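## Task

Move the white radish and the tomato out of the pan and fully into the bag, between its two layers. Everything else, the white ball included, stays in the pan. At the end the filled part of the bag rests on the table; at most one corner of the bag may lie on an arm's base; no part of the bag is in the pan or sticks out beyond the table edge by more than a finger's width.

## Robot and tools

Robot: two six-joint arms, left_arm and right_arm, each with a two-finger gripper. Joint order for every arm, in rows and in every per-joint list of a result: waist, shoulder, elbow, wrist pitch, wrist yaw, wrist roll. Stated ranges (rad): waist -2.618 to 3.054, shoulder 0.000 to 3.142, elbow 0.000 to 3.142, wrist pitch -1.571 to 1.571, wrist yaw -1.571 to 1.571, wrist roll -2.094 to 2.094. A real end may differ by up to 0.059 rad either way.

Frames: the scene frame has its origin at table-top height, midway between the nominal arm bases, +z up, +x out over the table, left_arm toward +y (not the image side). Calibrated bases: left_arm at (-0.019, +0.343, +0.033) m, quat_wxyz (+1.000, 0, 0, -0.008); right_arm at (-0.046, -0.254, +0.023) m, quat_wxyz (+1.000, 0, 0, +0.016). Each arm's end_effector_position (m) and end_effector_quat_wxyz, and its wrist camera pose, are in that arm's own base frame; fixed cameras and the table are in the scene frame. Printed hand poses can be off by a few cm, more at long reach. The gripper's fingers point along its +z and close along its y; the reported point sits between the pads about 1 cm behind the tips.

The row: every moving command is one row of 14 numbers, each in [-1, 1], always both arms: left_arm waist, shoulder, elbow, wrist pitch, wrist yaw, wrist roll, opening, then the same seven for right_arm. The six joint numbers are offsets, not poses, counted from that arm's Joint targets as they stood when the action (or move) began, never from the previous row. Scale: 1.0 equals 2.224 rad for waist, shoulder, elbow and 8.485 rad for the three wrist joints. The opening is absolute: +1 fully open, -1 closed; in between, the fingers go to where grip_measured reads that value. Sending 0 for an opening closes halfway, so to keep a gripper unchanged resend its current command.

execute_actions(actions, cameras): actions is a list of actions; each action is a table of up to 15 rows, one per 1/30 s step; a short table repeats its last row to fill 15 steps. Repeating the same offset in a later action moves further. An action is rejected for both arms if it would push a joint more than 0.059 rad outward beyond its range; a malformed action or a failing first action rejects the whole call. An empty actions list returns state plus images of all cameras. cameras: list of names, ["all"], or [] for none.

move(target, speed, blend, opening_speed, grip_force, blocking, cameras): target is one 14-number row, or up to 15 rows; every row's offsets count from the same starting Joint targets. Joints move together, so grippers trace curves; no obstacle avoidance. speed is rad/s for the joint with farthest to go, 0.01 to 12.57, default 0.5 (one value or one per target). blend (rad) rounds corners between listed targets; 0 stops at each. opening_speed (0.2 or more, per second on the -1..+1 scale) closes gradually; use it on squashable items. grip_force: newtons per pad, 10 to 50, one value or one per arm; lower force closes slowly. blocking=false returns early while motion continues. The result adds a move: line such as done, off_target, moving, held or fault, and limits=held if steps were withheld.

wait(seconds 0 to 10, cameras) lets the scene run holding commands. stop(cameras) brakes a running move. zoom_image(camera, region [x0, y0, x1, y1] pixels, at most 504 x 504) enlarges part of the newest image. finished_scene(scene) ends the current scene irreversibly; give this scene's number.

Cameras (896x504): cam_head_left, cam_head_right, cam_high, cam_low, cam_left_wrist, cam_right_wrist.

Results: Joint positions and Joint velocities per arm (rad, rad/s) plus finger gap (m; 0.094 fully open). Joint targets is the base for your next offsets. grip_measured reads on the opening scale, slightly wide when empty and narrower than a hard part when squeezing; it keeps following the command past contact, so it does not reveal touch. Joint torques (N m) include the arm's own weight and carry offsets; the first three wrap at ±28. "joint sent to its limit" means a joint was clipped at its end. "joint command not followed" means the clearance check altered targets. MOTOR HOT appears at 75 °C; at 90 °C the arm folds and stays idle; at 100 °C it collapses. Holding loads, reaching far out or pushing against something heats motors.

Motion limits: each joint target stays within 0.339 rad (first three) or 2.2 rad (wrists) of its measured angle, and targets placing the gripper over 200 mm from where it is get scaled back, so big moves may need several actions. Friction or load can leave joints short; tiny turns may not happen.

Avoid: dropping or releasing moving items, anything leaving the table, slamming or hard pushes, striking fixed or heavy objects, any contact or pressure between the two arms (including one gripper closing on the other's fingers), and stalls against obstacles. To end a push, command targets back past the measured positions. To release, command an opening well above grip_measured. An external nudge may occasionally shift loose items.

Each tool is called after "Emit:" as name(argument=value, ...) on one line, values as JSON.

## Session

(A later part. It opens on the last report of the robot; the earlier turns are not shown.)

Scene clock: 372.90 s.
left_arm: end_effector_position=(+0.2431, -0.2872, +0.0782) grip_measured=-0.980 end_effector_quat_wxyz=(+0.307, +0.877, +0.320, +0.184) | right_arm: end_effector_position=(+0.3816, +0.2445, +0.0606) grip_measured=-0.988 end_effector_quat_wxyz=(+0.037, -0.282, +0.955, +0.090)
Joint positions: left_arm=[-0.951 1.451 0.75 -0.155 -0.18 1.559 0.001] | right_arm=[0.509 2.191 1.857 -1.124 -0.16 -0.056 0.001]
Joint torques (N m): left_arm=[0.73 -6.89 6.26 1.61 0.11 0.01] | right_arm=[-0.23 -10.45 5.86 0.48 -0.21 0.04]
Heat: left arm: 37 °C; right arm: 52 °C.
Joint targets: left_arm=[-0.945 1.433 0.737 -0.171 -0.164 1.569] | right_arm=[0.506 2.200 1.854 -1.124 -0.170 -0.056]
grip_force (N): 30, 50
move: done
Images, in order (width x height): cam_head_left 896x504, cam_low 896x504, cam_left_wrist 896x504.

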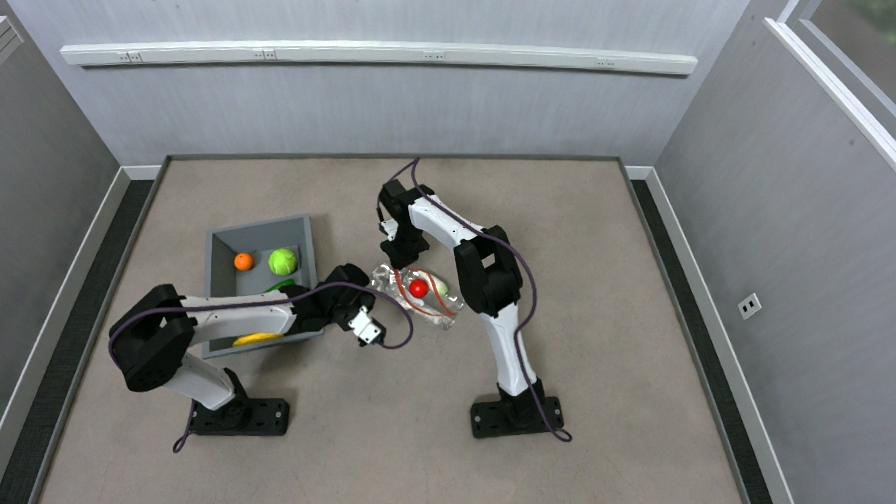

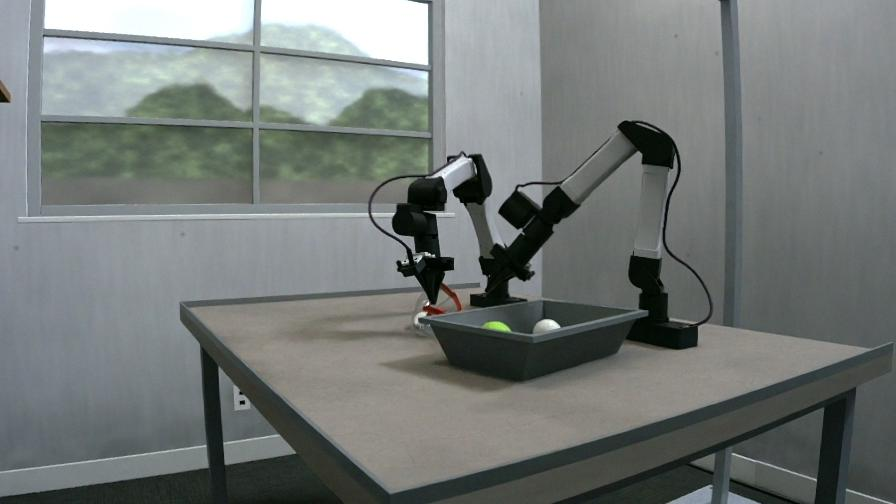

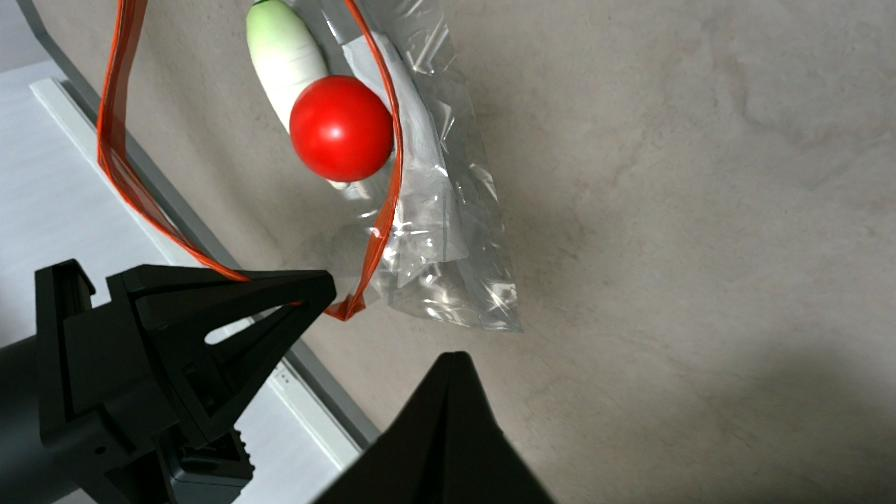

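Emit:
move(target=[[0,0,0,0,0,0,-1,0,0,0,0,0,0,-0.4],[0,0,0,0,0,0,-1,0,-0.0625,0.1169,-0.027,0,0,-0.4]], speed=0.3, opening_speed=0.4, cameras=["all"])

Emit:
zoom_image(camera="cam_head_left", region=[350, 230, 480, 370])

Emit:
zoom_image(camera="cam_low", region=[400, 180, 560, 340])

Scene clock: 378.67 s.
left_arm: end_effector_position=(+0.2431, -0.2872, +0.0782) grip_measured=-0.980 end_effector_quat_wxyz=(+0.307, +0.877, +0.320, +0.184) | right_arm: end_effector_position=(+0.3802, +0.2437, +0.1587) grip_measured=-0.401 end_effector_quat_wxyz=(+0.085, -0.284, +0.950, +0.101)
Joint positions: left_arm=[-0.951 1.451 0.75 -0.155 -0.18 1.559 0.001] | right_arm=[0.509 2.101 2.092 -1.35 -0.16 -0.056 0.028]
Joint torques (N m): left_arm=[0.72 -6.9 6.23 1.63 0.11 0.01] | right_arm=[-0.24 -14.13 8.24 0.64 -0.2 0.04]
Heat: left arm: 37 °C; right arm: 53 °C.
Joint targets: left_arm=[-0.945 1.433 0.737 -0.171 -0.164 1.569] | right_arm=[0.506 2.061 2.114 -1.353 -0.170 -0.056]
grip_force (N): 30, 50
move: off_target (right_arm); right_arm: the shoulder is farthest, 0.040 rad from its target

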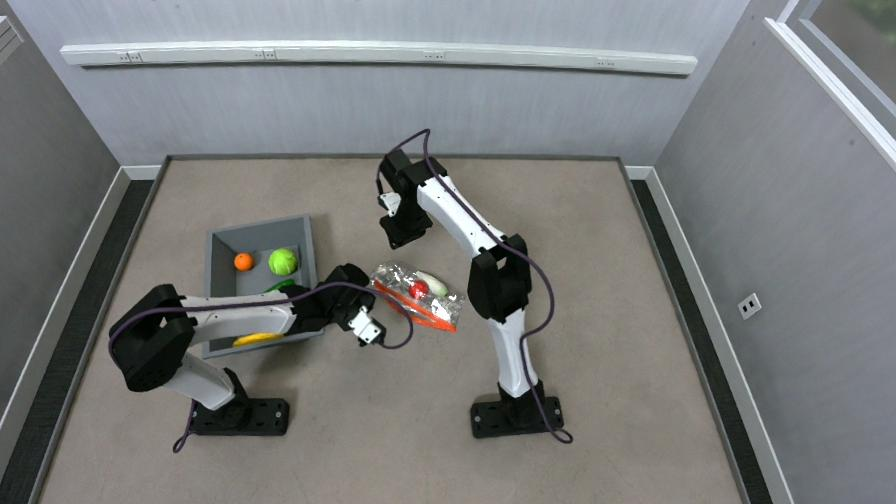

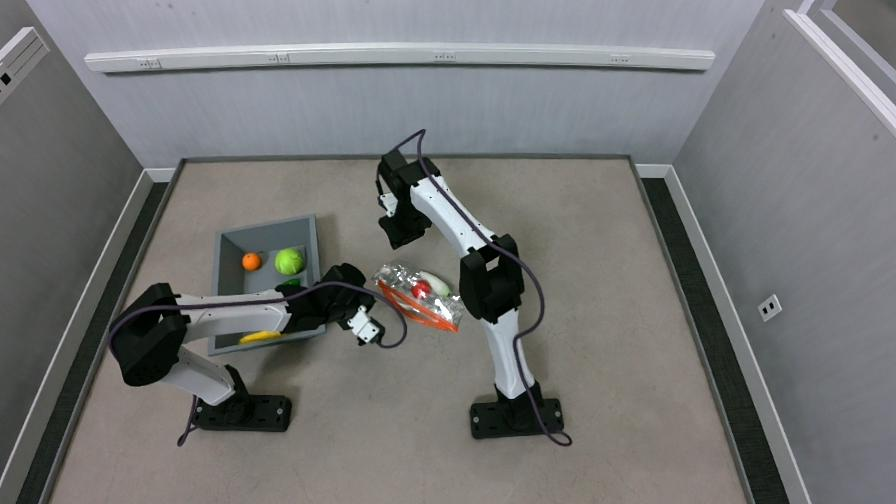

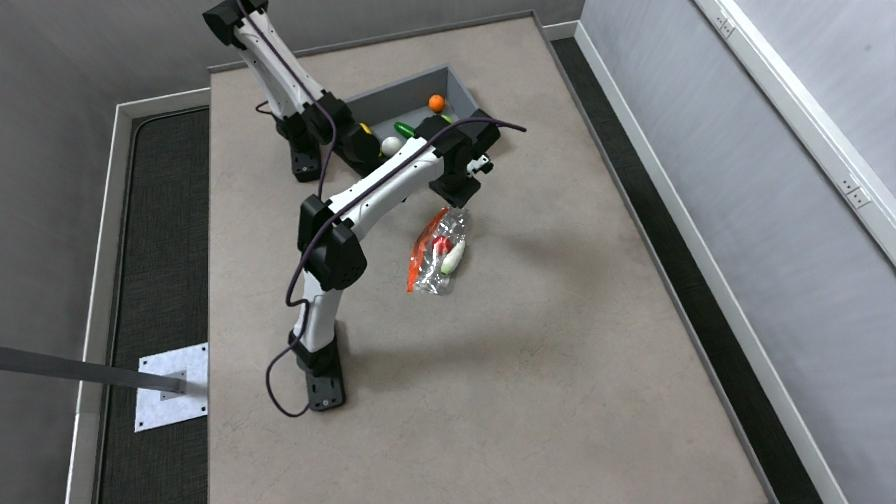

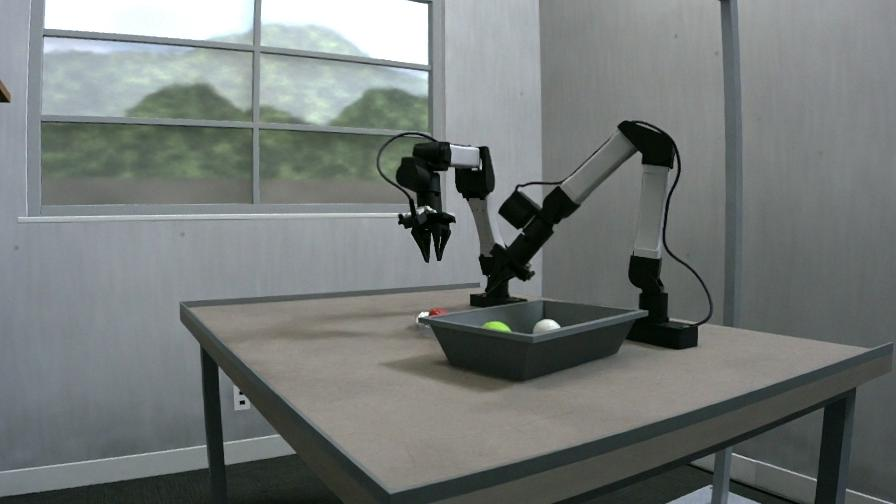

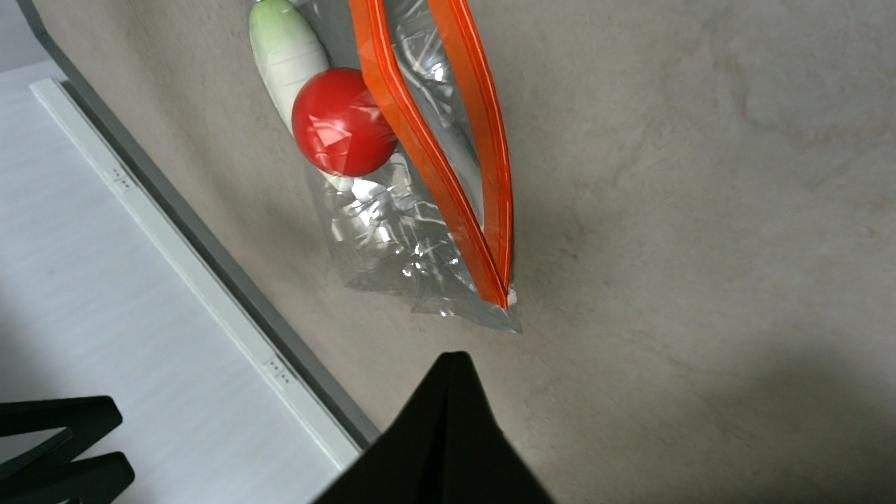

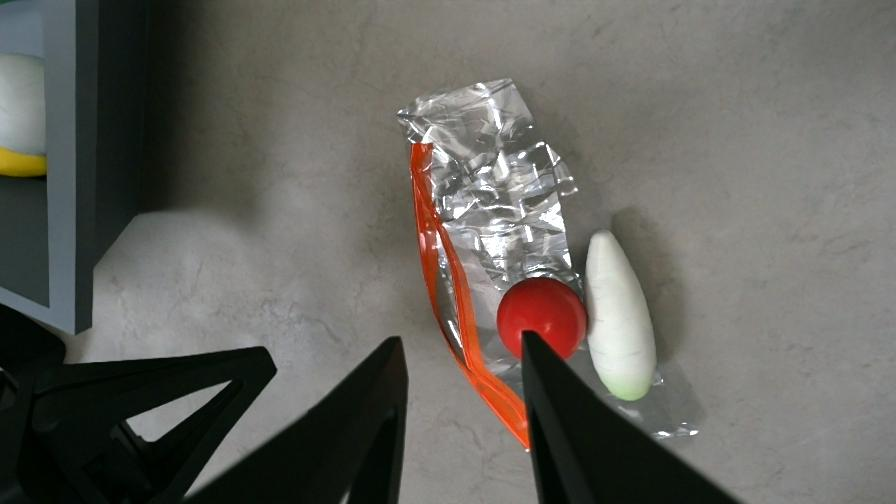

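Scaled by 3.600 from the camera's 896x504 image, which has a finer 1280x720 frame.

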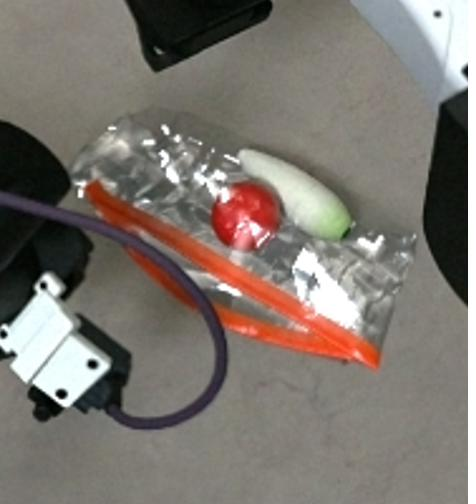

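Scaled by 3.150 from the camera's 896x504 image, which has a finer 1280x720 frame.

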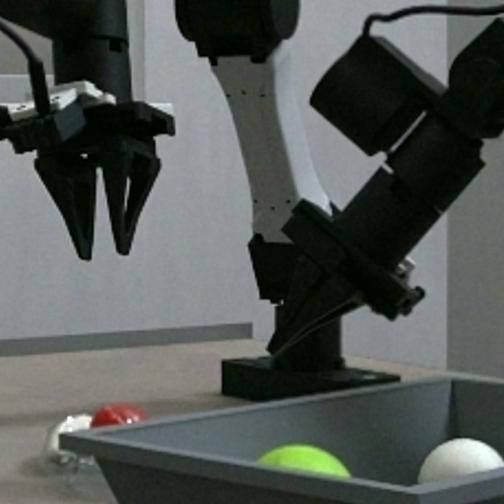

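Emit:
zoom_image(camera="cam_right_wrist", region=[480, 200, 730, 460])

Emit:
zoom_image(camera="cam_left_wrist", region=[240, 0, 440, 200])

Emit:
zoom_image(camera="cam_head_left", region=[395, 255, 470, 340])

Emit:
zoom_image(camera="cam_high", region=[390, 190, 500, 310])

Scaled by 1.938 from the camera's 896x504 image, which has a finer 1280x720 frame.

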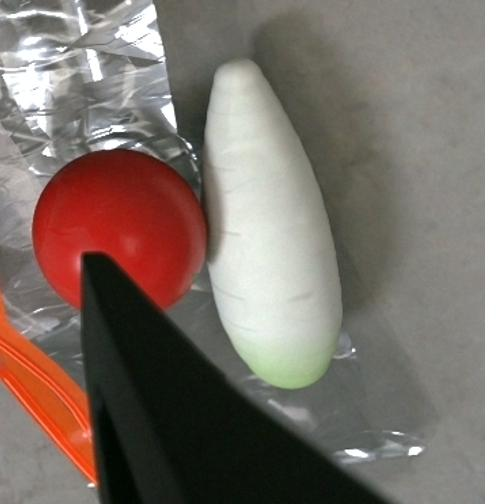

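Scaled by 2.520 from the camera's 896x504 image, which has a finer 1280x720 frame.

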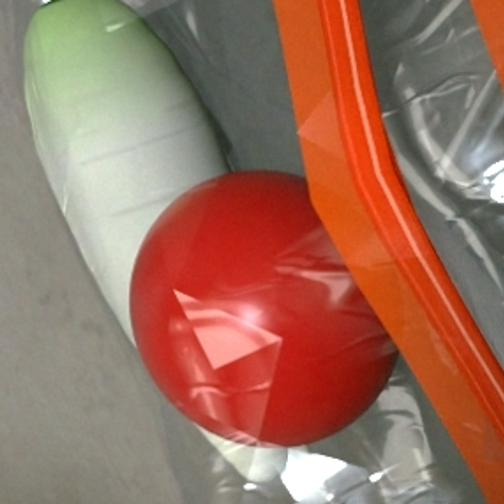

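Scaled by 5.929 from the camera's 896x504 image, which has a finer 1280x720 frame.

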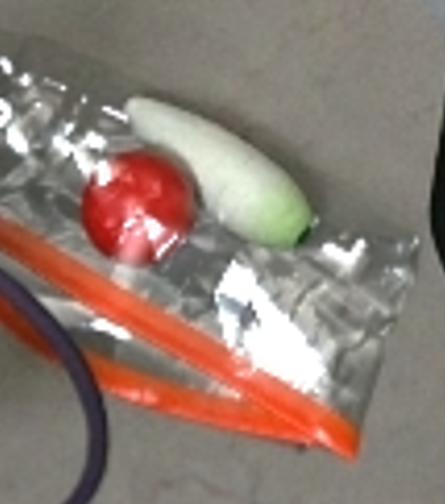

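Scaled by 4.200 from the camera's 896x504 image, which has a finer 1280x720 frame.

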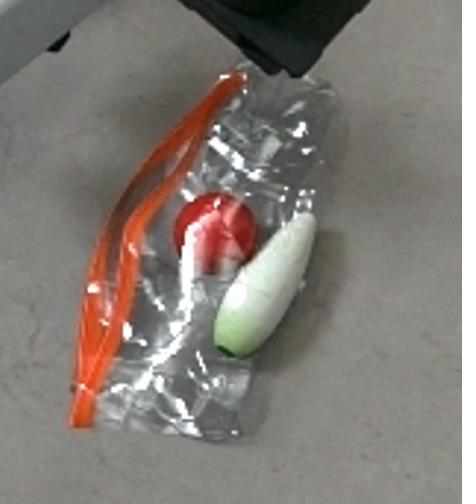

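Emit:
finished_scene(scene=1)

The scene is finished: the task was done.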